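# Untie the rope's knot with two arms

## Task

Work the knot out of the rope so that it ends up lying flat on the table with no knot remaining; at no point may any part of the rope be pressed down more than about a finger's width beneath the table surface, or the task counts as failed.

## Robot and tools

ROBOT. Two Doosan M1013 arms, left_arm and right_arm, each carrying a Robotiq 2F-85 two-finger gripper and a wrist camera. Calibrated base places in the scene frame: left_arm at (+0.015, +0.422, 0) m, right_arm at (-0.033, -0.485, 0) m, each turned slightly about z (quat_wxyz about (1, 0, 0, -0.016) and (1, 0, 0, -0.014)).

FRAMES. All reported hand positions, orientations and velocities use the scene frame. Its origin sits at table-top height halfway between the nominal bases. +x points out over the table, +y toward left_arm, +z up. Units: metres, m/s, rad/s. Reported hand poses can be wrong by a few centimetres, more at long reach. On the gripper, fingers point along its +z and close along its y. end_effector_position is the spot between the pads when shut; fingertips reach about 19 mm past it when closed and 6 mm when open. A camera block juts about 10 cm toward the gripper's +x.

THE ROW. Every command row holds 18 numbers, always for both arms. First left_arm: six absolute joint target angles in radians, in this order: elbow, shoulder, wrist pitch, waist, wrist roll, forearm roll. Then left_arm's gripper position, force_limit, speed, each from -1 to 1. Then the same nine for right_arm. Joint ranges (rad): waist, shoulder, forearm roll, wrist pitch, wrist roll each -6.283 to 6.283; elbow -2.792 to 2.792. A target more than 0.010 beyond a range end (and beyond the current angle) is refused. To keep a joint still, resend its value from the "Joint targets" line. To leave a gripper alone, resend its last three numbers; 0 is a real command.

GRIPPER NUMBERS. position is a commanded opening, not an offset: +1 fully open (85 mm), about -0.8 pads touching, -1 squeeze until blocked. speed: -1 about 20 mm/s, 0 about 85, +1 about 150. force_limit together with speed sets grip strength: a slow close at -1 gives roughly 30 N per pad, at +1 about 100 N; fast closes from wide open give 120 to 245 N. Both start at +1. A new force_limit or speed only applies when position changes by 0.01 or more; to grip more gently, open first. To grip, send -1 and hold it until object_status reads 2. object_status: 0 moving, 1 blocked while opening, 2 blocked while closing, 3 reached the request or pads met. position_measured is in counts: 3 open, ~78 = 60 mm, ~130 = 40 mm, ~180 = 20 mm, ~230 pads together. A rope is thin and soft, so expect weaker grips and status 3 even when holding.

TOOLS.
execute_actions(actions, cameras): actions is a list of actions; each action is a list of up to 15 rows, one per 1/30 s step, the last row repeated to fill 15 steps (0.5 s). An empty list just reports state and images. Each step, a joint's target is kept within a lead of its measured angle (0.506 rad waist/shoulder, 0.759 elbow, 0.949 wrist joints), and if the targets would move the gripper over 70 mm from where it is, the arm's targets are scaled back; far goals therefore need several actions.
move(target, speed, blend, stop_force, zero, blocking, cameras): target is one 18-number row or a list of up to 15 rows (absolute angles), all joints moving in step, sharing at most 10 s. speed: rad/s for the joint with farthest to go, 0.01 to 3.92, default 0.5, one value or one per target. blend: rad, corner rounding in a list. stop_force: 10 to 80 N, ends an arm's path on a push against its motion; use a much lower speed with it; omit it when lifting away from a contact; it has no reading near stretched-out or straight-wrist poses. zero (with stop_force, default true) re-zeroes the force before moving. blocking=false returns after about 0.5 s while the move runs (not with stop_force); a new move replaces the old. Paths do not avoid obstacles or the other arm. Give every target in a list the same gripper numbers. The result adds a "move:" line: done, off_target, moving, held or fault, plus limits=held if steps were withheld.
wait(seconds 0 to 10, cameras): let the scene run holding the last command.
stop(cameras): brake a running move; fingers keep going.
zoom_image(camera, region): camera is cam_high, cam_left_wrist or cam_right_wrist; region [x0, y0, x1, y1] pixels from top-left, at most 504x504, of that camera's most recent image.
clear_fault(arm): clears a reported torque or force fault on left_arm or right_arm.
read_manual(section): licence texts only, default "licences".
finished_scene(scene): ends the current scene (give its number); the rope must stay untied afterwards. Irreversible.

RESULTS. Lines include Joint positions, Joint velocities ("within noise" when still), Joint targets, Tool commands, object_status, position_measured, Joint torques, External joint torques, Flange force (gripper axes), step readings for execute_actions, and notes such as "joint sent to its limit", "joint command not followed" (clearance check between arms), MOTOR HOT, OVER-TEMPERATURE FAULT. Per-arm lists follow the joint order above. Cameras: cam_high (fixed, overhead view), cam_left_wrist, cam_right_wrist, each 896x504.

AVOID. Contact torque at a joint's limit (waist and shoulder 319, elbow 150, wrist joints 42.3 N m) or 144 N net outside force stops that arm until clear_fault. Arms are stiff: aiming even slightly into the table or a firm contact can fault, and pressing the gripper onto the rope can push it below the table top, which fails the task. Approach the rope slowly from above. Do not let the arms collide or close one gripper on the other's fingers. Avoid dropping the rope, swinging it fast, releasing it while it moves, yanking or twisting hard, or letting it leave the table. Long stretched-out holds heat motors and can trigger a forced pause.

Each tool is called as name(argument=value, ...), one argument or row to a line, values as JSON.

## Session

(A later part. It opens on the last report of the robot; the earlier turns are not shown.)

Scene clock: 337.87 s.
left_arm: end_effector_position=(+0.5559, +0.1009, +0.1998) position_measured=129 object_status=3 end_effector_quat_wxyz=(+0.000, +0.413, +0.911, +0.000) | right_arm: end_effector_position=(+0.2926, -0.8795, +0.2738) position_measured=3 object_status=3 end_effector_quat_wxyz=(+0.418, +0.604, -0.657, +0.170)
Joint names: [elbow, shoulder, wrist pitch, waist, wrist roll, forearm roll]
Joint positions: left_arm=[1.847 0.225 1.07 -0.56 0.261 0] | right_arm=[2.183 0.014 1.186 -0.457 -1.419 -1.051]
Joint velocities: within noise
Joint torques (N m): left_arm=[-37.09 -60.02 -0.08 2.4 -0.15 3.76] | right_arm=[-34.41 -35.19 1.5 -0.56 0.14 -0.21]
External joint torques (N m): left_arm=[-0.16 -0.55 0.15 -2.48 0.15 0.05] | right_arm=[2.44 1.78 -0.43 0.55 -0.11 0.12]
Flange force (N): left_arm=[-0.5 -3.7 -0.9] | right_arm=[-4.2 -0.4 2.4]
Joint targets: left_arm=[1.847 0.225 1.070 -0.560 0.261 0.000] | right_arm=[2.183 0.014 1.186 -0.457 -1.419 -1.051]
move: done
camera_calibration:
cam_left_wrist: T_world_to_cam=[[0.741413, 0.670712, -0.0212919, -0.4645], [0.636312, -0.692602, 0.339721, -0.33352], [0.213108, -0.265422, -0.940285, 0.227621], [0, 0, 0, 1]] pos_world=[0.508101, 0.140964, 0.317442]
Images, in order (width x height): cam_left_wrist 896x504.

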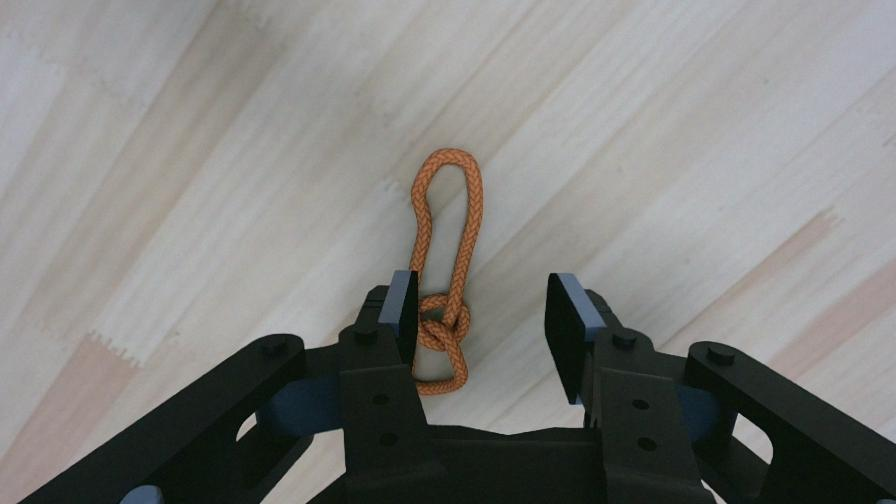

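move(
  target=[1.723,0.318,1.101,-0.581,0.261,0,0,0,-0.5,2.183,0.014,1.186,-0.457,-1.419,-1.051,1,1,1],
  cameras=["cam_left_wrist"],
)

zoom_image(
  camera="cam_left_wrist",
  region=[380, 150, 520, 300],
)

Scene clock: 350.67 s.
left_arm: end_effector_position=(+0.6011, +0.0531, +0.1998) position_measured=129 object_status=3 end_effector_quat_wxyz=(+0.000, +0.423, +0.906, +0.000) | right_arm: end_effector_position=(+0.2926, -0.8795, +0.2738) position_measured=3 object_status=3 end_effector_quat_wxyz=(+0.418, +0.604, -0.657, +0.170)
Joint names: [elbow, shoulder, wrist pitch, waist, wrist roll, forearm roll]
Joint positions: left_arm=[1.723 0.318 1.101 -0.581 0.261 0] | right_arm=[2.183 0.014 1.186 -0.457 -1.419 -1.051]
Joint velocities: within noise
Joint torques (N m): left_arm=[-36.69 -71.3 -0.01 1.99 -0.21 3.85] | right_arm=[-34.43 -35.14 1.42 -0.33 0.12 -0.19]
External joint torques (N m): left_arm=[-1.18 0.66 0.08 -2.17 0.21 0.02] | right_arm=[2.47 1.89 -0.36 0.26 -0.1 0.1]
Flange force (N): left_arm=[-4.0 -1.7 -0.8] | right_arm=[-4.0 -0.4 2.9]
Joint targets: left_arm=[1.723 0.318 1.101 -0.581 0.261 0.000] | right_arm=[2.183 0.014 1.186 -0.457 -1.419 -1.051]
move: done
camera_calibration:
cam_left_wrist: T_world_to_cam=[[0.755329, 0.655001, -0.0212429, -0.473442], [0.621591, -0.705779, 0.339853, -0.385844], [0.207611, -0.269906, -0.940238, 0.20885], [0, 0, 0, 1]] pos_world=[0.554081, 0.0941541, 0.317442]
Images, in order (width x height): cam_left_wrist 896x504.

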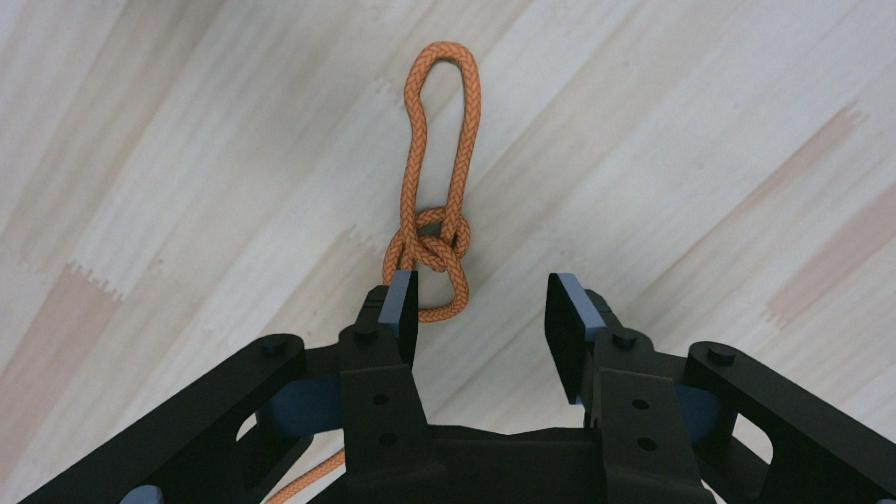

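Scaled by 3.360 from the camera's 896x504 image, which has a finer 1280x720 frame.

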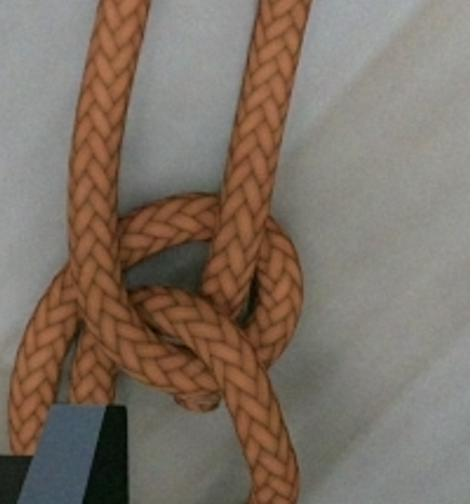

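move(
  target=[1.854,0.4825,0.805,-0.586,0.435,0,-0.21,0,-0.5,2.183,0.014,1.186,-0.457,-1.419,-1.051,1,1,1],
  cameras=["cam_left_wrist"],
  speed=0.12,
  stop_force=20,
)

Scene clock: 378.53 s.
left_arm: end_effector_position=(+0.5981, +0.0509, +0.0259) position_measured=155 object_status=3 end_effector_quat_wxyz=(+0.000, +0.502, +0.865, +0.000) | right_arm: end_effector_position=(+0.2926, -0.8795, +0.2738) position_measured=3 object_status=3 end_effector_quat_wxyz=(+0.418, +0.604, -0.657, +0.170)
Joint names: [elbow, shoulder, wrist pitch, waist, wrist roll, forearm roll]
Joint positions: left_arm=[1.854 0.483 0.805 -0.586 0.435 0] | right_arm=[2.183 0.014 1.186 -0.457 -1.419 -1.051]
Joint velocities: within noise
Joint torques (N m): left_arm=[-30.94 -79.67 -0.15 2.02 -0.19 3.05] | right_arm=[-34.32 -35.1 1.48 -0.43 0.09 -0.19]
External joint torques (N m): left_arm=[0.32 0.38 0.21 -1.65 0.19 0.1] | right_arm=[2.31 1.6 -0.41 0.48 -0.07 0.11]
Flange force (N): left_arm=[-0.9 -1.9 0.2] | right_arm=[-4.0 -0.2 2.3]
Joint targets: left_arm=[1.854 0.482 0.805 -0.586 0.435 0.000] | right_arm=[2.183 0.014 1.186 -0.457 -1.419 -1.051]
move: done
camera_calibration:
cam_left_wrist: T_world_to_cam=[[0.859898, 0.510029, -0.0211171, -0.528721], [0.485864, -0.805068, 0.340296, -0.240212], [0.15656, -0.30288, -0.940081, 0.0776151], [0, 0, 0, 1]] pos_world=[0.559205, 0.0997837, 0.143543]
Images, in order (width x height): cam_left_wrist 896x504.

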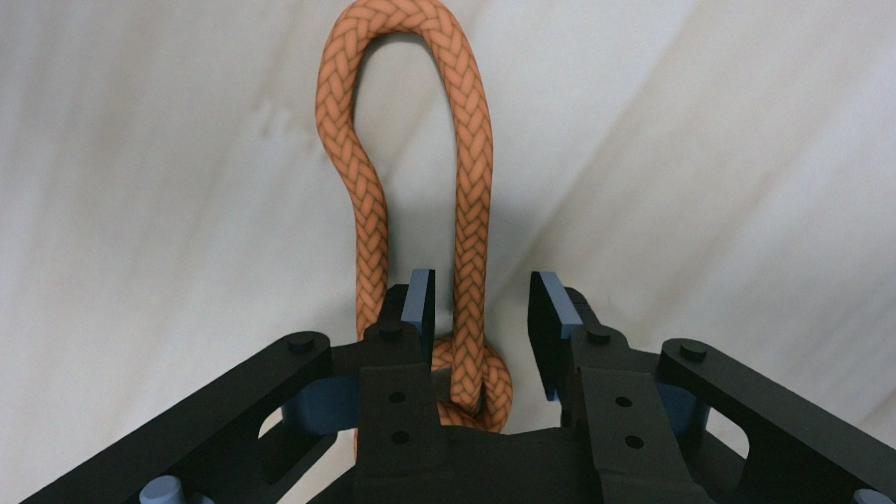

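move(
  target=[
    [1.854,0.4825,0.805,-0.586,0.435,0,-1,-0.7,-0.8,2.183,0.014,1.186,-0.457,-1.419,-1.051,1,1,1],
    [1.977,0.339,0.826,-0.529,0.435,0,-1,-0.7,-0.8,2.183,0.014,1.186,-0.457,-1.419,-1.051,1,1,1],
  ],
  cameras=["cam_left_wrist","cam_high"],
  speed=0.1,
)

zoom_image(
  camera="cam_high",
  region=[380, 235, 510, 335],
)

Scene clock: 399.57 s.
left_arm: end_effector_position=(+0.5559, +0.1238, +0.0697) position_measured=209 object_status=2 end_effector_quat_wxyz=(+0.000, +0.477, +0.879, +0.000) | right_arm: end_effector_position=(+0.2926, -0.8795, +0.2738) position_measured=3 object_status=3 end_effector_quat_wxyz=(+0.418, +0.604, -0.657, +0.170)
Joint names: [elbow, shoulder, wrist pitch, waist, wrist roll, forearm roll]
Joint positions: left_arm=[1.977 0.339 0.826 -0.529 0.435 0] | right_arm=[2.183 0.014 1.186 -0.457 -1.419 -1.051]
Joint velocities: within noise
Joint torques (N m): left_arm=[-30.97 -66 -0.09 3.54 -0.19 3.09] | right_arm=[-34.54 -34.91 1.49 -0.31 0.13 -0.21]
External joint torques (N m): left_arm=[-0.39 -0.01 0.15 -3.55 0.19 0.12] | right_arm=[2.47 1.42 -0.42 0.33 -0.11 0.12]
Flange force (N): left_arm=[-3.0 -4.5 -0.5] | right_arm=[-3.9 0.4 2.5]
Joint targets: left_arm=[1.977 0.339 0.826 -0.529 0.435 0.000] | right_arm=[2.183 0.014 1.186 -0.457 -1.419 -1.051]
move: done
camera_calibration:
cam_left_wrist: T_world_to_cam=[[0.829449, 0.558174, -0.0213537, -0.517669], [0.531086, -0.776195, 0.339807, -0.204512], [0.173097, -0.293193, -0.940253, 0.137093], [0, 0, 0, 1]] pos_world=[0.514263, 0.170403, 0.187342]
Images, in order (width x height): cam_high 896x504, cam_left_wrist 896x504.

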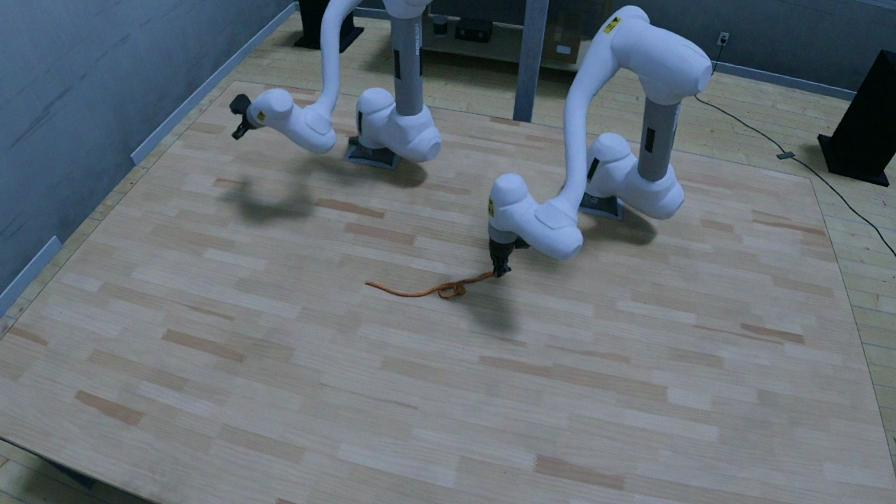

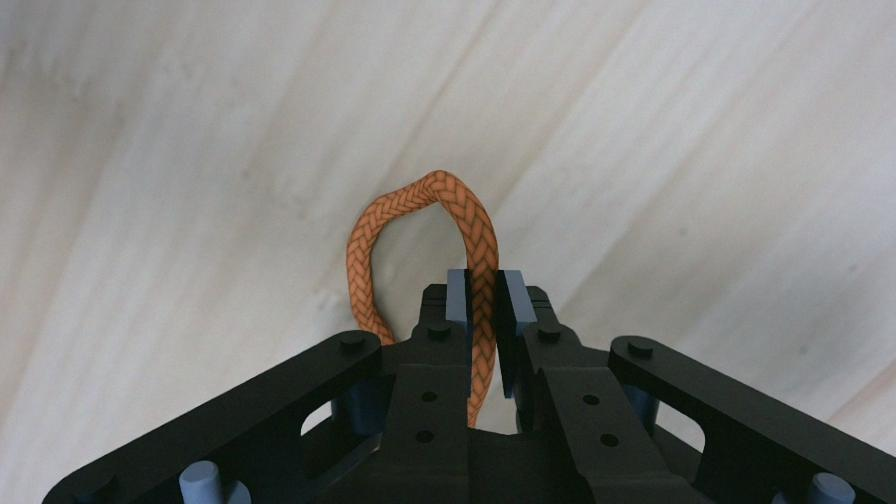

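Scaled by 3.877 from the camera's 896x504 image, which has a finer 1280x720 frame.

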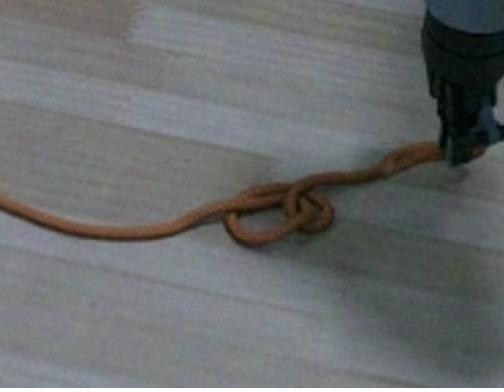

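move(
  target=[2.222,0.161,0.758,-0.039,1.3,0,-1,-0.7,-0.8,2.183,0.014,1.186,-0.457,-1.419,-1.051,1,1,1],
  cameras=["cam_high"],
  speed=0.2,
)

zoom_image(
  camera="cam_high",
  region=[400, 215, 580, 335],
)

Scene clock: 423.27 s.
left_arm: end_effector_position=(+0.5002, +0.4229, +0.0704) position_measured=209 object_status=2 end_effector_quat_wxyz=(+0.000, +0.633, +0.774, +0.000) | right_arm: end_effector_position=(+0.2926, -0.8795, +0.2738) position_measured=3 object_status=3 end_effector_quat_wxyz=(+0.418, +0.604, -0.657, +0.170)
Joint names: [elbow, shoulder, wrist pitch, waist, wrist roll, forearm roll]
Joint positions: left_arm=[2.222 0.161 0.758 -0.039 1.3 0] | right_arm=[2.183 0.014 1.186 -0.457 -1.419 -1.051]
Joint velocities: within noise
Joint torques (N m): left_arm=[-29.63 -46.5 -0.32 1.99 -0.15 2.95] | right_arm=[-34.46 -35.09 1.5 -0.22 0.14 -0.19]
External joint torques (N m): left_arm=[0.3 0.25 0.33 -1.76 0.15 0.09] | right_arm=[2.38 1.66 -0.43 0.2 -0.11 0.1]
Flange force (N): left_arm=[-3.2 -1.0 -0.1] | right_arm=[-3.7 0.0 2.9]
Joint targets: left_arm=[2.222 0.161 0.758 -0.039 1.300 0.000] | right_arm=[2.183 0.014 1.186 -0.457 -1.419 -1.051]
move: done
Images, in order (width x height): cam_high 896x504.

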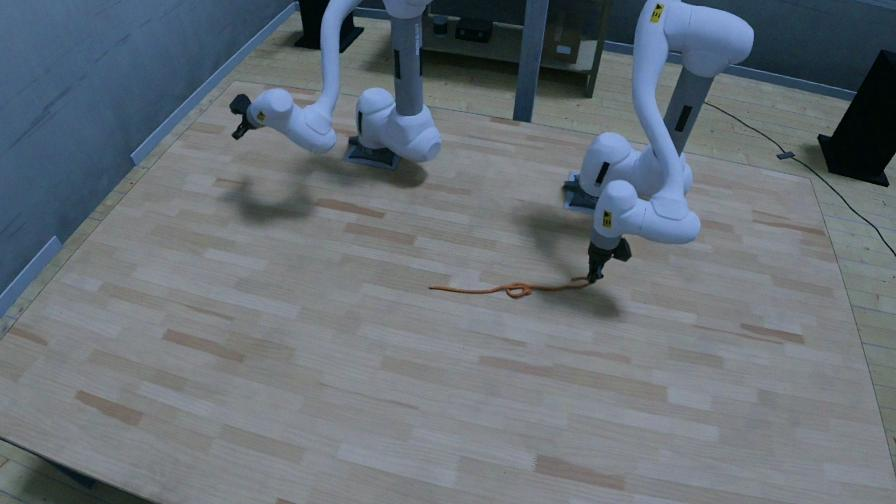

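Scaled by 2.800 from the camera's 896x504 image, which has a finer 1280x720 frame.

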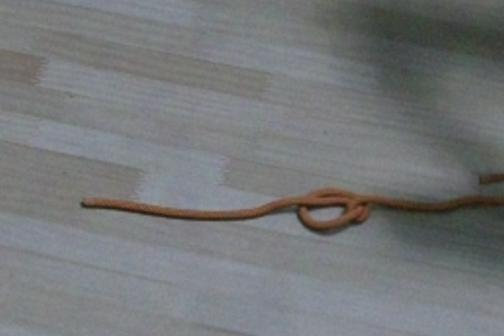

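move(
  target=[2.222,0.161,0.758,-0.039,1.3,0,-1,-0.7,-0.8,1.539,0.379,1.224,0.732,0,0,0,0,0],
  cameras=["cam_right_wrist"],
  speed=0.4,
)

zoom_image(
  camera="cam_right_wrist",
  region=[250, 100, 650, 400],
)

Scene clock: 448.60 s.
left_arm: end_effector_position=(+0.5002, +0.4229, +0.0704) position_measured=209 object_status=2 end_effector_quat_wxyz=(+0.000, +0.633, +0.774, +0.000) | right_arm: end_effector_position=(+0.5203, +0.0300, +0.2499) position_measured=129 object_status=3 end_effector_quat_wxyz=(+0.000, -0.345, +0.939, +0.000)
Joint names: [elbow, shoulder, wrist pitch, waist, wrist roll, forearm roll]
Joint positions: left_arm=[2.222 0.161 0.758 -0.039 1.3 0] | right_arm=[1.539 0.379 1.224 0.732 0 0]
Joint velocities: within noise
Joint torques (N m): left_arm=[-29.46 -46.1 -0.2 2.56 -0.26 2.91] | right_arm=[-41.77 -81.15 0.46 -0.8 0.09 3.98]
External joint torques (N m): left_arm=[0.15 -0.06 0.21 -2.5 0.26 0.12] | right_arm=[2.36 3.63 -0.4 0.45 -0.09 0.02]
Flange force (N): left_arm=[-4.4 -1.5 -0.4] | right_arm=[-0.1 0.5 5.3]
Joint targets: left_arm=[2.222 0.161 0.758 -0.039 1.300 0.000] | right_arm=[1.539 0.379 1.224 0.732 0.000 0.000]
move: done
camera_calibration:
cam_right_wrist: T_world_to_cam=[[-0.666833, 0.745201, 0.00303461, 0.330856], [0.687825, 0.613913, 0.387308, -0.456746], [0.286759, 0.260357, -0.921945, 0.20358], [0, 0, 0, 1]] pos_world=[0.476408, -0.0191549, 0.363587]
Images, in order (width x height): cam_right_wrist 896x504.

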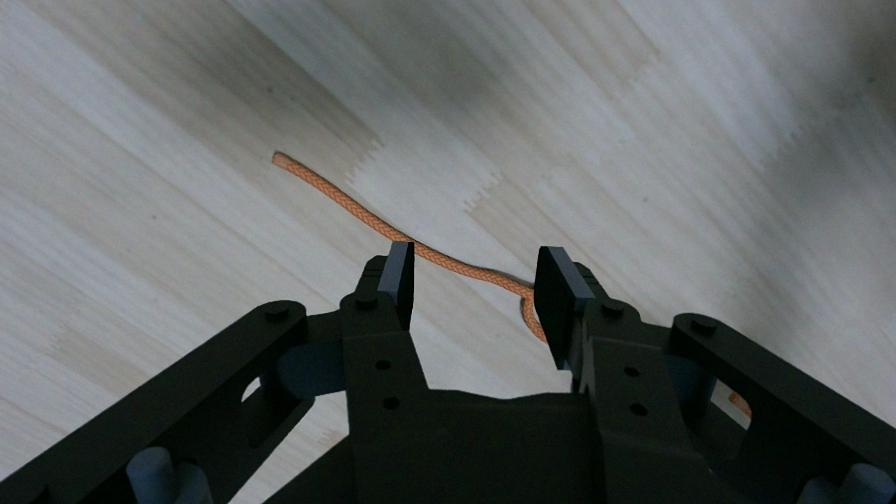

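Scaled by 1.260 from the camera's 896x504 image, which has a finer 1280x720 frame.

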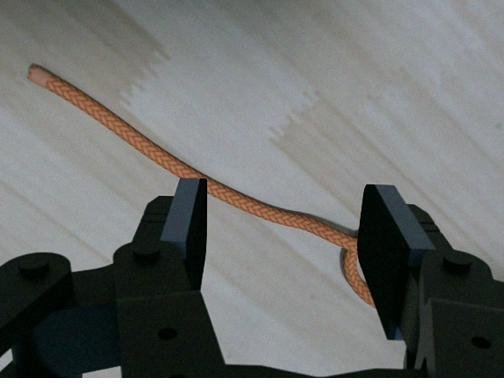

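move(
  target=[2.222,0.161,0.758,-0.039,1.3,0,-1,-0.7,-0.8,1.504,0.403,1.235,0.844,0,0,0,0,0],
  cameras=["cam_right_wrist"],
  speed=0.4,
)

zoom_image(
  camera="cam_right_wrist",
  region=[380, 100, 680, 330],
)

Scene clock: 460.47 s.
left_arm: end_effector_position=(+0.5002, +0.4229, +0.0704) position_measured=209 object_status=2 end_effector_quat_wxyz=(+0.000, +0.633, +0.774, +0.000) | right_arm: end_effector_position=(+0.4701, +0.1001, +0.2500) position_measured=129 object_status=3 end_effector_quat_wxyz=(+0.000, -0.397, +0.918, +0.000)
Joint names: [elbow, shoulder, wrist pitch, waist, wrist roll, forearm roll]
Joint positions: left_arm=[2.222 0.161 0.758 -0.039 1.3 0] | right_arm=[1.504 0.403 1.235 0.844 0 0]
Joint velocities: within noise
Joint torques (N m): left_arm=[-29.66 -45.97 -0.16 2.41 -0.22 2.96] | right_arm=[-42.16 -84.04 0.43 0.65 0.1 4.07]
External joint torques (N m): left_arm=[0.31 -0.11 0.17 -2.42 0.22 0.07] | right_arm=[2.53 3.89 -0.36 -0.81 -0.1 -0.04]
Flange force (N): left_arm=[-4.2 -1.8 -0.3] | right_arm=[-0.1 -1.2 5.5]
Joint targets: left_arm=[2.222 0.161 0.758 -0.039 1.300 0.000] | right_arm=[1.504 0.403 1.235 0.844 0.000 0.000]
move: done
camera_calibration:
cam_right_wrist: T_world_to_cam=[[-0.745802, 0.666161, 0.00306468, 0.290137], [0.615035, 0.686781, 0.387382, -0.438348], [0.255954, 0.290795, -0.921914, 0.211265], [0, 0, 0, 1]] pos_world=[0.43191, 0.046337, 0.363687]
Images, in order (width x height): cam_right_wrist 896x504.

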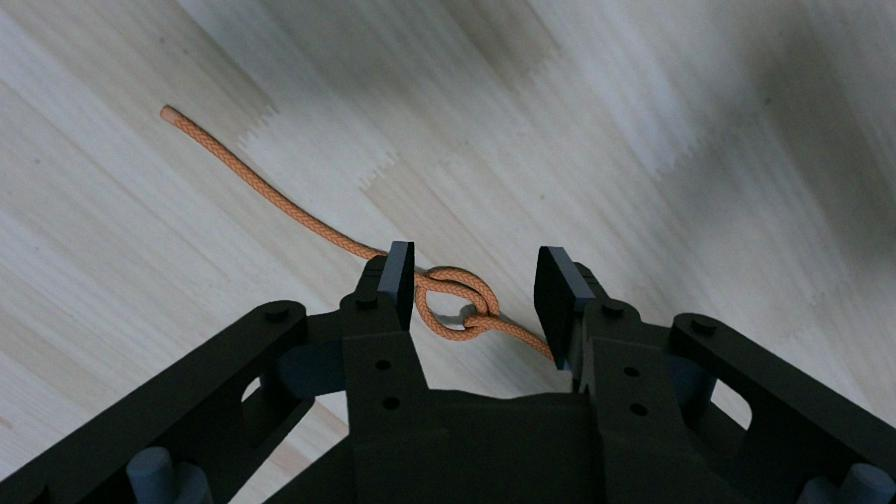

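Scaled by 1.680 from the camera's 896x504 image, which has a finer 1280x720 frame.

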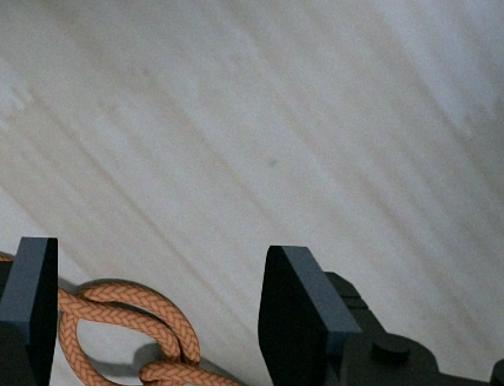

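zoom_image(
  camera="cam_right_wrist",
  region=[405, 255, 535, 360],
)

Scaled by 3.877 from the camera's 896x504 image, which has a finer 1280x720 frame.

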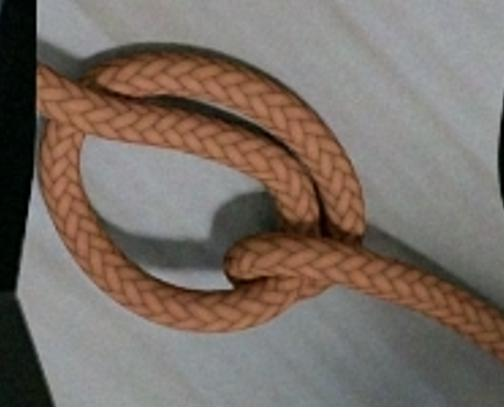

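move(
  target=[2.222,0.161,0.758,-0.039,1.3,0,-1,-0.7,-0.8,1.526,0.589,1.026,0.665,-1.184,0,0,0,0],
  cameras=["cam_right_wrist"],
  speed=0.4,
)

Scene clock: 504.07 s.
left_arm: end_effector_position=(+0.5002, +0.4229, +0.0704) position_measured=209 object_status=2 end_effector_quat_wxyz=(+0.000, +0.633, +0.774, +0.000) | right_arm: end_effector_position=(+0.6081, +0.0324, +0.0903) position_measured=129 object_status=3 end_effector_quat_wxyz=(+0.000, +0.790, -0.613, +0.000)
Joint names: [elbow, shoulder, wrist pitch, waist, wrist roll, forearm roll]
Joint positions: left_arm=[2.222 0.161 0.758 -0.039 1.3 0] | right_arm=[1.526 0.589 1.026 0.665 -1.184 0]
Joint velocities: within noise
Joint torques (N m): left_arm=[-29.57 -46.05 -0.17 2.41 -0.24 2.96] | right_arm=[-38.44 -97.14 0.38 -0.15 -0.01 3.62]
External joint torques (N m): left_arm=[0.16 -0.12 0.18 -2.5 0.24 0.08] | right_arm=[2.52 3.95 -0.36 0.12 0.01 -0.02]
Flange force (N): left_arm=[-4.4 -1.6 -0.5] | right_arm=[0.2 0.9 5.5]
Joint targets: left_arm=[2.222 0.161 0.758 -0.039 1.300 0.000] | right_arm=[1.526 0.589 1.026 0.665 -1.184 0.000]
move: done
camera_calibration:
cam_right_wrist: T_world_to_cam=[[-0.962151, -0.272506, 0.00259995, 0.600567], [-0.250199, 0.887094, 0.387897, 0.104731], [-0.108011, 0.372565, -0.921699, 0.266974], [0, 0, 0, 1]] pos_world=[0.632875, -0.0287133, 0.203884]
Images, in order (width x height): cam_right_wrist 896x504.

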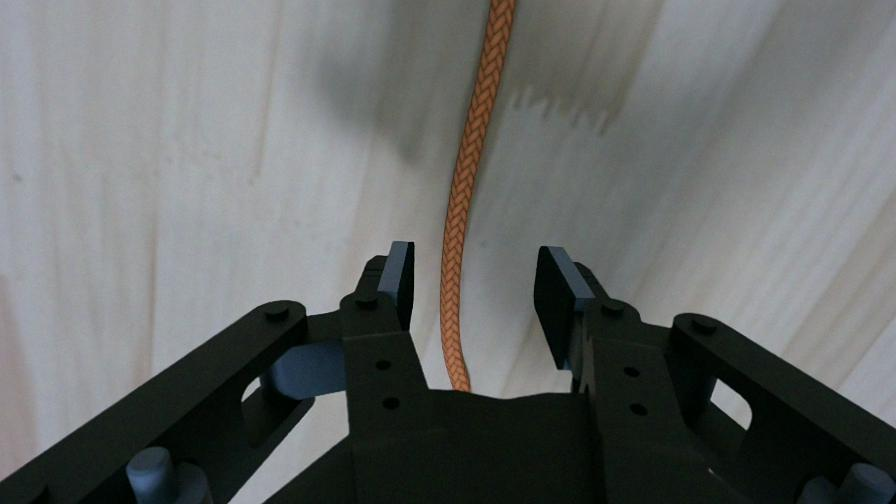

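move(
  target=[2.222,0.161,0.758,-0.039,1.3,0,-1,-0.7,-0.8,1.553,0.652,0.937,0.663,-1.184,0,0,0,0],
  cameras=[],
  speed=0.1,
  stop_force=15,
)

move(
  target=[2.222,0.161,0.758,-0.039,1.3,0,-1,-0.7,-0.8,1.553,0.652,0.937,0.663,-1.184,0,-1,-0.7,-0.8],
  cameras=["cam_right_wrist"],
)

Scene clock: 525.97 s.
left_arm: end_effector_position=(+0.5002, +0.4229, +0.0704) position_measured=209 object_status=2 end_effector_quat_wxyz=(+0.000, +0.633, +0.774, +0.000) | right_arm: end_effector_position=(+0.6119, +0.0332, +0.0257) position_measured=129 object_status=3 end_effector_quat_wxyz=(+0.000, +0.789, -0.614, +0.000)
Joint names: [elbow, shoulder, wrist pitch, waist, wrist roll, forearm roll]
Joint positions: left_arm=[2.222 0.161 0.758 -0.039 1.3 0] | right_arm=[1.553 0.652 0.937 0.663 -1.184 0]
Joint velocities: within noise
Joint torques (N m): left_arm=[-29.61 -46.32 -0.2 2.45 -0.18 2.98] | right_arm=[-36.32 -100.47 0.43 -0.28 0.1 3.4]
External joint torques (N m): left_arm=[0.35 0.17 0.22 -2.23 0.18 0.05] | right_arm=[2.55 4.13 -0.41 0.36 -0.1 -0.02]
Flange force (N): left_arm=[-4.0 -1.4 0.0] | right_arm=[0.2 1.2 5.7]
Joint targets: left_arm=[2.222 0.161 0.758 -0.039 1.300 0.000] | right_arm=[1.553 0.652 0.937 0.663 -1.184 0.000]
move: done
No camera images: "cameras" was empty.

Scene clock: 527.17 s.
left_arm: end_effector_position=(+0.5002, +0.4229, +0.0704) position_measured=209 object_status=2 end_effector_quat_wxyz=(+0.000, +0.633, +0.774, +0.000) | right_arm: end_effector_position=(+0.6119, +0.0332, +0.0257) position_measured=209 object_status=2 end_effector_quat_wxyz=(+0.000, +0.789, -0.614, +0.000)
Joint names: [elbow, shoulder, wrist pitch, waist, wrist roll, forearm roll]
Joint positions: left_arm=[2.222 0.161 0.758 -0.039 1.3 0] | right_arm=[1.553 0.652 0.937 0.663 -1.184 0]
Joint velocities: within noise
Joint torques (N m): left_arm=[-29.69 -46.18 -0.21 2.51 -0.21 2.97] | right_arm=[-35.11 -97.13 0.15 -0.25 0.1 3.39]
External joint torques (N m): left_arm=[0.41 0.03 0.23 -2.43 0.21 0.06] | right_arm=[1.22 0.3 -0.12 0.37 -0.1 0]
Flange force (N): left_arm=[-4.3 -1.8 -0.2] | right_arm=[0.8 2.5 1.0]
Joint targets: left_arm=[2.222 0.161 0.758 -0.039 1.300 0.000] | right_arm=[1.553 0.652 0.937 0.663 -1.184 0.000]
move: done
camera_calibration:
cam_right_wrist: T_world_to_cam=[[-0.962646, -0.270742, 0.00345628, 0.604942], [-0.248289, 0.887758, 0.387606, 0.128853], [-0.10801, 0.372269, -0.921819, 0.207657], [0, 0, 0, 1]] pos_world=[0.636766, -0.0279112, 0.139387]
Images, in order (width x height): cam_right_wrist 896x504.

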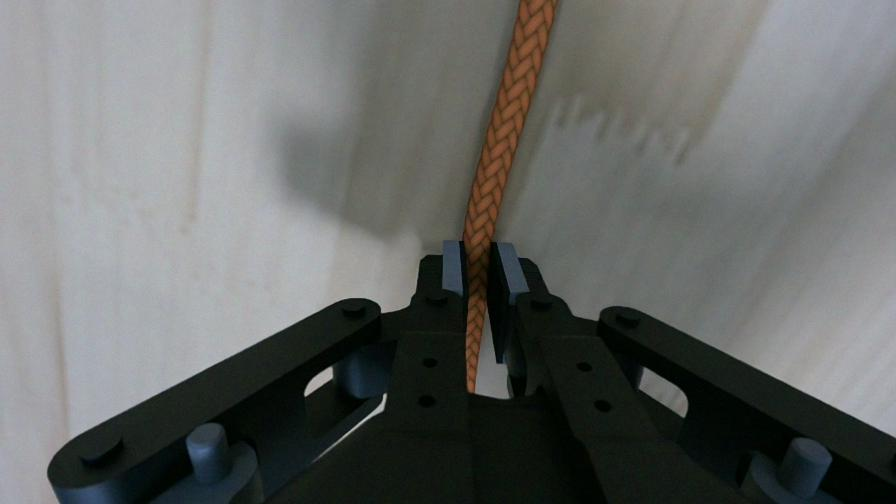

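Pull slowly about half way first.

move(
  target=[2.222,0.161,0.758,-0.039,1.3,0,-1,-0.7,-0.8,1.603,0.608,0.93,0.56,-1.288,0,-1,-0.7,-0.8],
  cameras=["cam_right_wrist","cam_high"],
  speed=0.05,
  stop_force=20,
)

zoom_image(
  camera="cam_high",
  region=[420, 225, 600, 325],
)

Scene clock: 536.80 s.
left_arm: end_effector_position=(+0.5002, +0.4229, +0.0704) position_measured=209 object_status=2 end_effector_quat_wxyz=(+0.000, +0.633, +0.774, +0.000) | right_arm: end_effector_position=(+0.6414, -0.0479, +0.0391) position_measured=209 object_status=2 end_effector_quat_wxyz=(+0.000, +0.790, -0.614, +0.000)
Joint names: [elbow, shoulder, wrist pitch, waist, wrist roll, forearm roll]
Joint positions: left_arm=[2.222 0.161 0.758 -0.039 1.3 0] | right_arm=[1.603 0.608 0.93 0.56 -1.288 0]
Joint velocities: within noise
Joint torques (N m): left_arm=[-29.7 -46.44 -0.19 2.42 -0.19 2.97] | right_arm=[-36.12 -96.7 0.36 -0.2 0.07 3.39]
External joint torques (N m): left_arm=[0.39 0.47 0.2 -2.55 0.19 0.06] | right_arm=[2.26 3.79 -0.35 0.12 -0.07 0]
Flange force (N): left_arm=[-4.7 -1.3 0.5] | right_arm=[0.2 0.7 5.3]
Joint targets: left_arm=[2.222 0.161 0.758 -0.039 1.300 0.000] | right_arm=[1.603 0.608 0.930 0.560 -1.288 0.000]
move: done
camera_calibration:
cam_right_wrist: T_world_to_cam=[[-0.962384, -0.271681, 0.00251264, 0.611113], [-0.249473, 0.887305, 0.387883, 0.203696], [-0.10761, 0.372666, -0.921705, 0.253041], [0, 0, 0, 1]] pos_world=[0.666171, -0.109012, 0.152683]
Images, in order (width x height): cam_high 896x504, cam_right_wrist 896x504.

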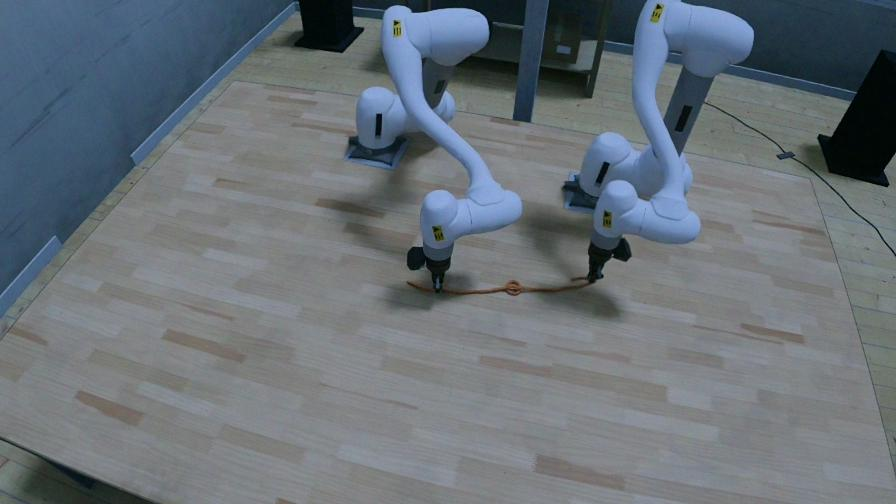

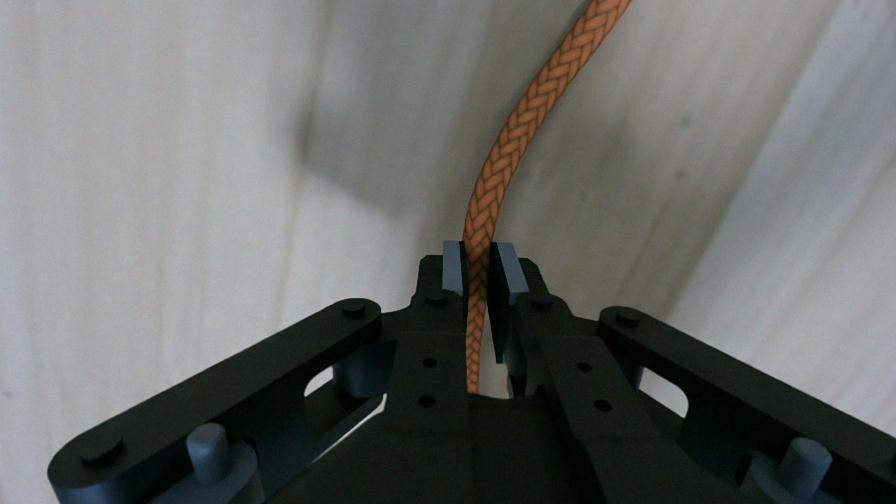

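Scaled by 2.800 from the camera's 896x504 image, which has a finer 1280x720 frame.

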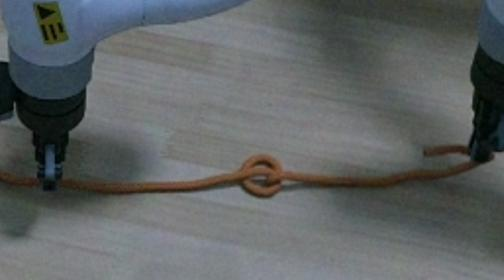

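zoom_image(
  camera="cam_high",
  region=[490, 270, 540, 305],
)

Scaled by 10.080 from the camera's 896x504 image, which has a finer 1280x720 frame.

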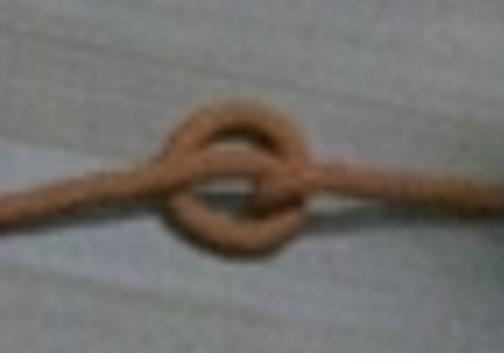

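move(
  target=[2.100,0.004,1.038,-0.039,1.3,0,-1,-0.7,-0.8,1.483,0.480,1.178,0.56,-1.288,0,-1,-0.7,-0.8],
  cameras=["cam_right_wrist","cam_high"],
  speed=0.1,
)

zoom_image(
  camera="cam_high",
  region=[420, 205, 600, 325],
)

Scene clock: 580.77 s.
left_arm: end_effector_position=(+0.4999, +0.4230, +0.1999) position_measured=209 object_status=2 end_effector_quat_wxyz=(+0.000, +0.633, +0.774, +0.000) | right_arm: end_effector_position=(+0.6417, -0.0477, +0.2003) position_measured=209 object_status=2 end_effector_quat_wxyz=(+0.000, +0.790, -0.614, +0.000)
Joint names: [elbow, shoulder, wrist pitch, waist, wrist roll, forearm roll]
Joint positions: left_arm=[2.1 0.004 1.038 -0.039 1.3 0] | right_arm=[1.483 0.48 1.178 0.56 -1.288 0]
Joint velocities: within noise
Joint torques (N m): left_arm=[-36.87 -37.87 -0.27 2.09 -0.19 3.75] | right_arm=[-41.04 -89.5 0.3 -0.52 0.08 3.88]
External joint torques (N m): left_arm=[0.2 0.79 0.28 -2.13 0.19 0.04] | right_arm=[2.26 3.07 -0.29 0.65 -0.08 0]
Flange force (N): left_arm=[-4.1 -0.2 0.4] | right_arm=[-0.4 1.1 4.6]
Joint targets: left_arm=[2.100 0.004 1.038 -0.039 1.300 0.000] | right_arm=[1.483 0.480 1.178 0.560 -1.288 0.000]
move: done
camera_calibration:
cam_right_wrist: T_world_to_cam=[[-0.962384, -0.271681, 0.00251264, 0.611147], [-0.249473, 0.887305, 0.387883, 0.141091], [-0.10761, 0.372666, -0.921705, 0.401588], [0, 0, 0, 1]] pos_world=[0.666571, -0.108812, 0.313883]
Images, in order (width x height): cam_high 896x504, cam_right_wrist 896x504.

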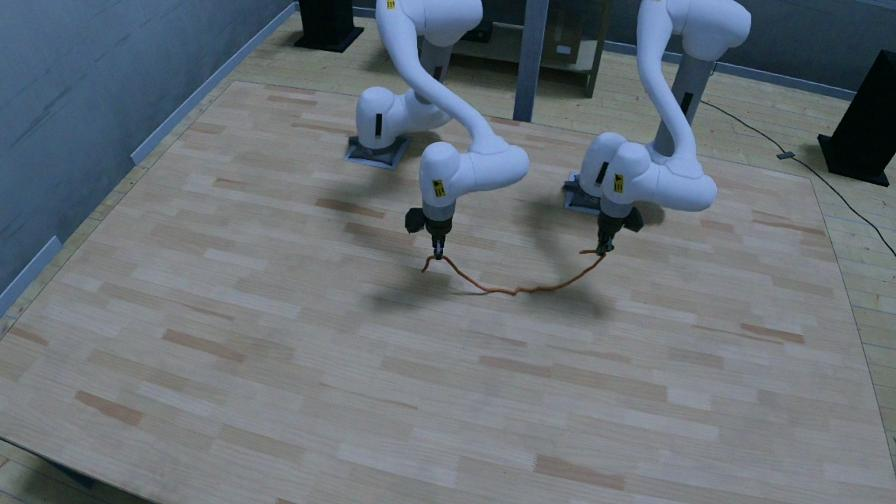

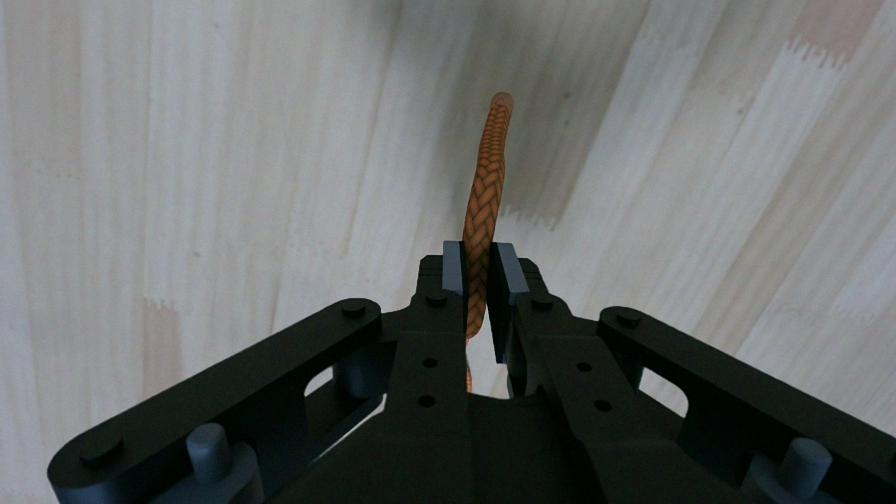

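Scaled by 2.800 from the camera's 896x504 image, which has a finer 1280x720 frame.

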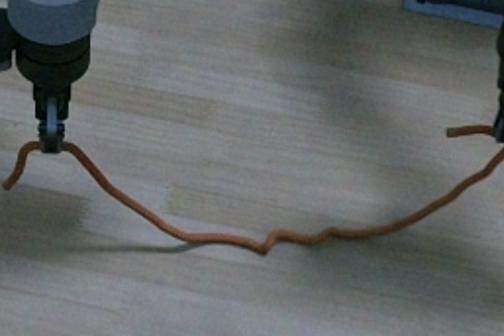

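move(
  target=[2.250,0.2235,0.668,-0.039,1.3,0,-1,-0.7,-0.8,1.642,0.598,0.902,0.494,-1.354,0,-1,-0.7,-0.8],
  cameras=["cam_high"],
  speed=0.1,
  stop_force=20,
)

zoom_image(
  camera="cam_high",
  region=[400, 225, 600, 325],
)

Scene clock: 602.47 s.
left_arm: end_effector_position=(+0.4998, +0.4230, +0.0299) position_measured=209 object_status=2 end_effector_quat_wxyz=(+0.000, +0.633, +0.774, +0.000) | right_arm: end_effector_position=(+0.6551, -0.1002, +0.0297) position_measured=209 object_status=2 end_effector_quat_wxyz=(+0.000, +0.790, -0.614, +0.000)
Joint names: [elbow, shoulder, wrist pitch, waist, wrist roll, forearm roll]
Joint positions: left_arm=[2.25 0.224 0.668 -0.039 1.3 0] | right_arm=[1.642 0.598 0.902 0.494 -1.354 0]
Joint velocities: within noise
Joint torques (N m): left_arm=[-26.67 -49.78 -0.15 2.09 -0.2 2.67] | right_arm=[-35.39 -94.8 0.42 -0.05 0.07 3.29]
External joint torques (N m): left_arm=[0.23 0.27 0.16 -2.13 0.2 0.07] | right_arm=[2.45 4.08 -0.41 -0.17 -0.07 0]
Flange force (N): left_arm=[-3.9 -1.1 0.2] | right_arm=[0.5 0.7 5.9]
Joint targets: left_arm=[2.250 0.224 0.668 -0.039 1.300 0.000] | right_arm=[1.642 0.598 0.902 0.494 -1.354 0.000]
move: done
Images, in order (width x height): cam_high 896x504.

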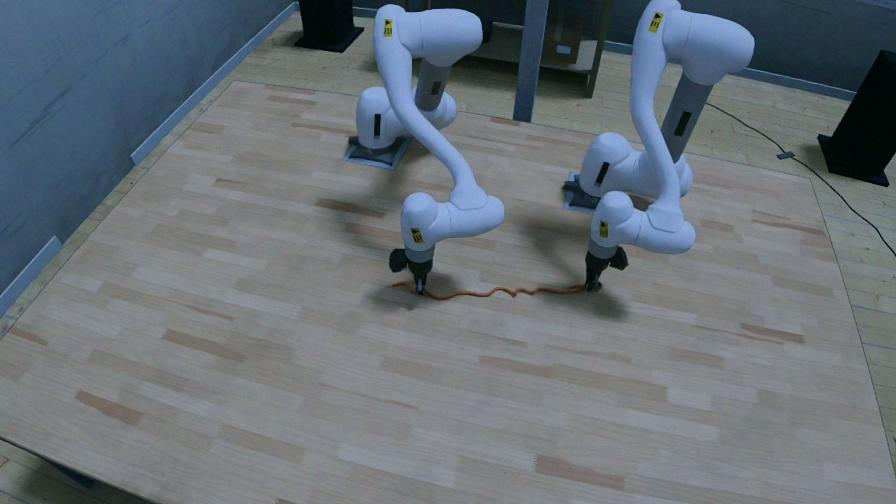

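Scaled by 2.520 from the camera's 896x504 image, which has a finer 1280x720 frame.

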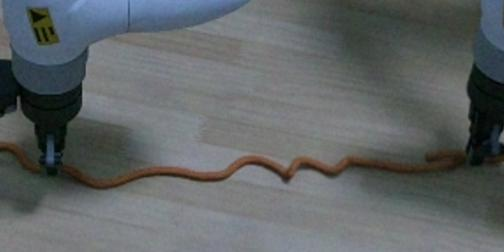

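move(
  target=[
    [2.250,0.2235,0.668,-0.039,1.3,0,-0.2,-0.7,-0.9,1.642,0.598,0.902,0.494,-1.354,0,-0.2,-0.7,-0.9],
    [2.100,0.004,1.038,-0.039,1.3,0,-0.2,-0.7,-0.9,1.5,0.46,1.178,0.494,-1.354,0,-0.2,-0.7,-0.9],
  ],
  speed=0.25,
)

zoom_image(
  camera="cam_high",
  region=[380, 225, 620, 325],
)

Scene clock: 620.70 s.
left_arm: end_effector_position=(+0.4999, +0.4230, +0.1999) position_measured=154 object_status=3 end_effector_quat_wxyz=(+0.000, +0.633, +0.774, +0.000) | right_arm: end_effector_position=(+0.6606, -0.0974, +0.2075) position_measured=154 object_status=3 end_effector_quat_wxyz=(-0.002, +0.790, -0.614, +0.001)
Joint names: [elbow, shoulder, wrist pitch, waist, wrist roll, forearm roll]
Joint positions: left_arm=[2.1 0.004 1.038 -0.039 1.3 0] | right_arm=[1.5 0.46 1.178 0.494 -1.354 0]
Joint velocities: within noise
Joint torques (N m): left_arm=[-37.21 -36.67 0 1.79 -0.2 3.71] | right_arm=[-41.14 -90.3 0.62 -0.41 0.03 3.91]
External joint torques (N m): left_arm=[0.5 -0.39 0.02 -1.83 0.2 0.09] | right_arm=[2.27 5.37 -0.62 0.48 -0.03 -0.02]
Flange force (N): left_arm=[-3.0 -2.3 0.2] | right_arm=[-1.2 -2.1 6.6]
Joint targets: left_arm=[2.100 0.004 1.038 -0.039 1.300 0.000] | right_arm=[1.500 0.460 1.178 0.494 -1.354 0.000]
move: done
camera_calibration:
cam_left_wrist: T_world_to_cam=[[0.976248, 0.215579, -0.0215804, -0.563772], [0.209941, -0.91668, 0.340034, 0.233054], [0.0535218, -0.336489, -0.940165, 0.434982], [0, 0, 0, 1]] pos_world=[0.478172, 0.481539, 0.317543]
cam_right_wrist: T_world_to_cam=[[-0.962399, -0.271639, -0.000431369, 0.616341], [-0.250478, 0.886811, 0.388363, 0.187649], [-0.105112, 0.373869, -0.921506, 0.427218], [0, 0, 0, 1]] pos_world=[0.685074, -0.158711, 0.321074]

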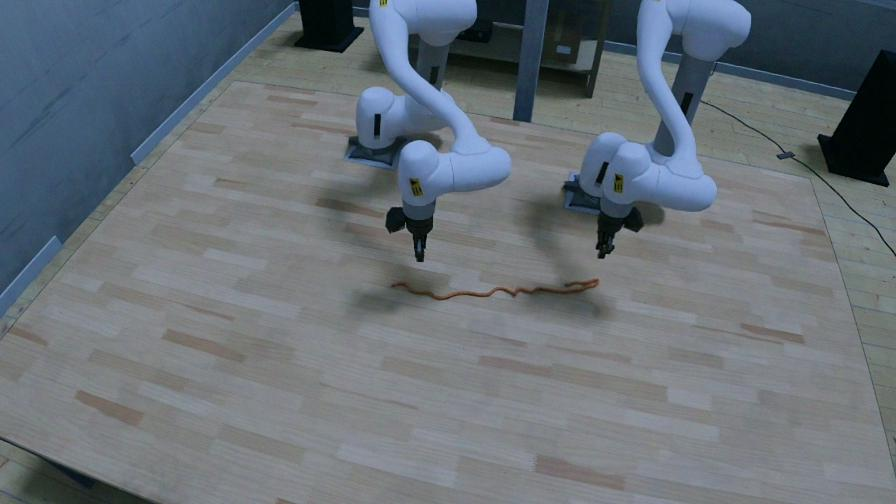

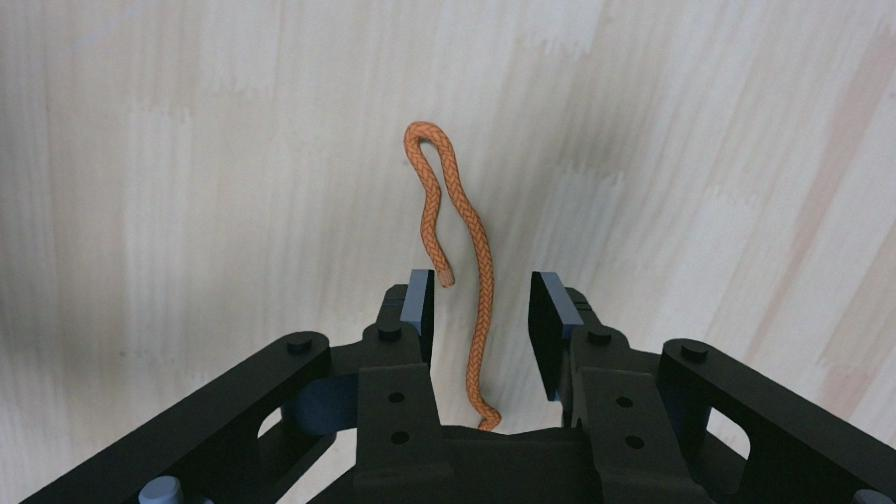

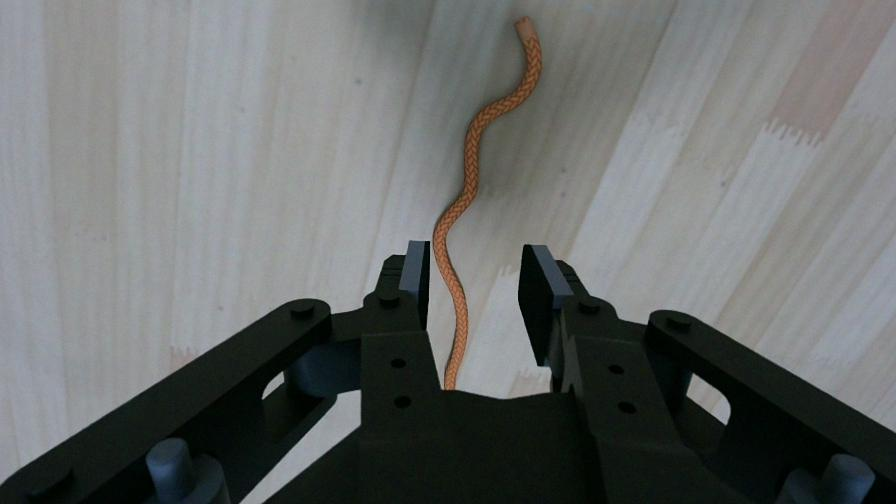

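Scaled by 2.100 from the camera's 896x504 image, which has a finer 1280x720 frame.

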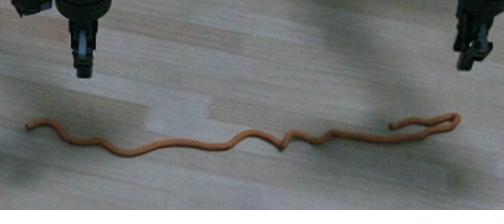

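No crossings left.

finished_scene(
  scene=1,
)

The scene is finished: the task was done.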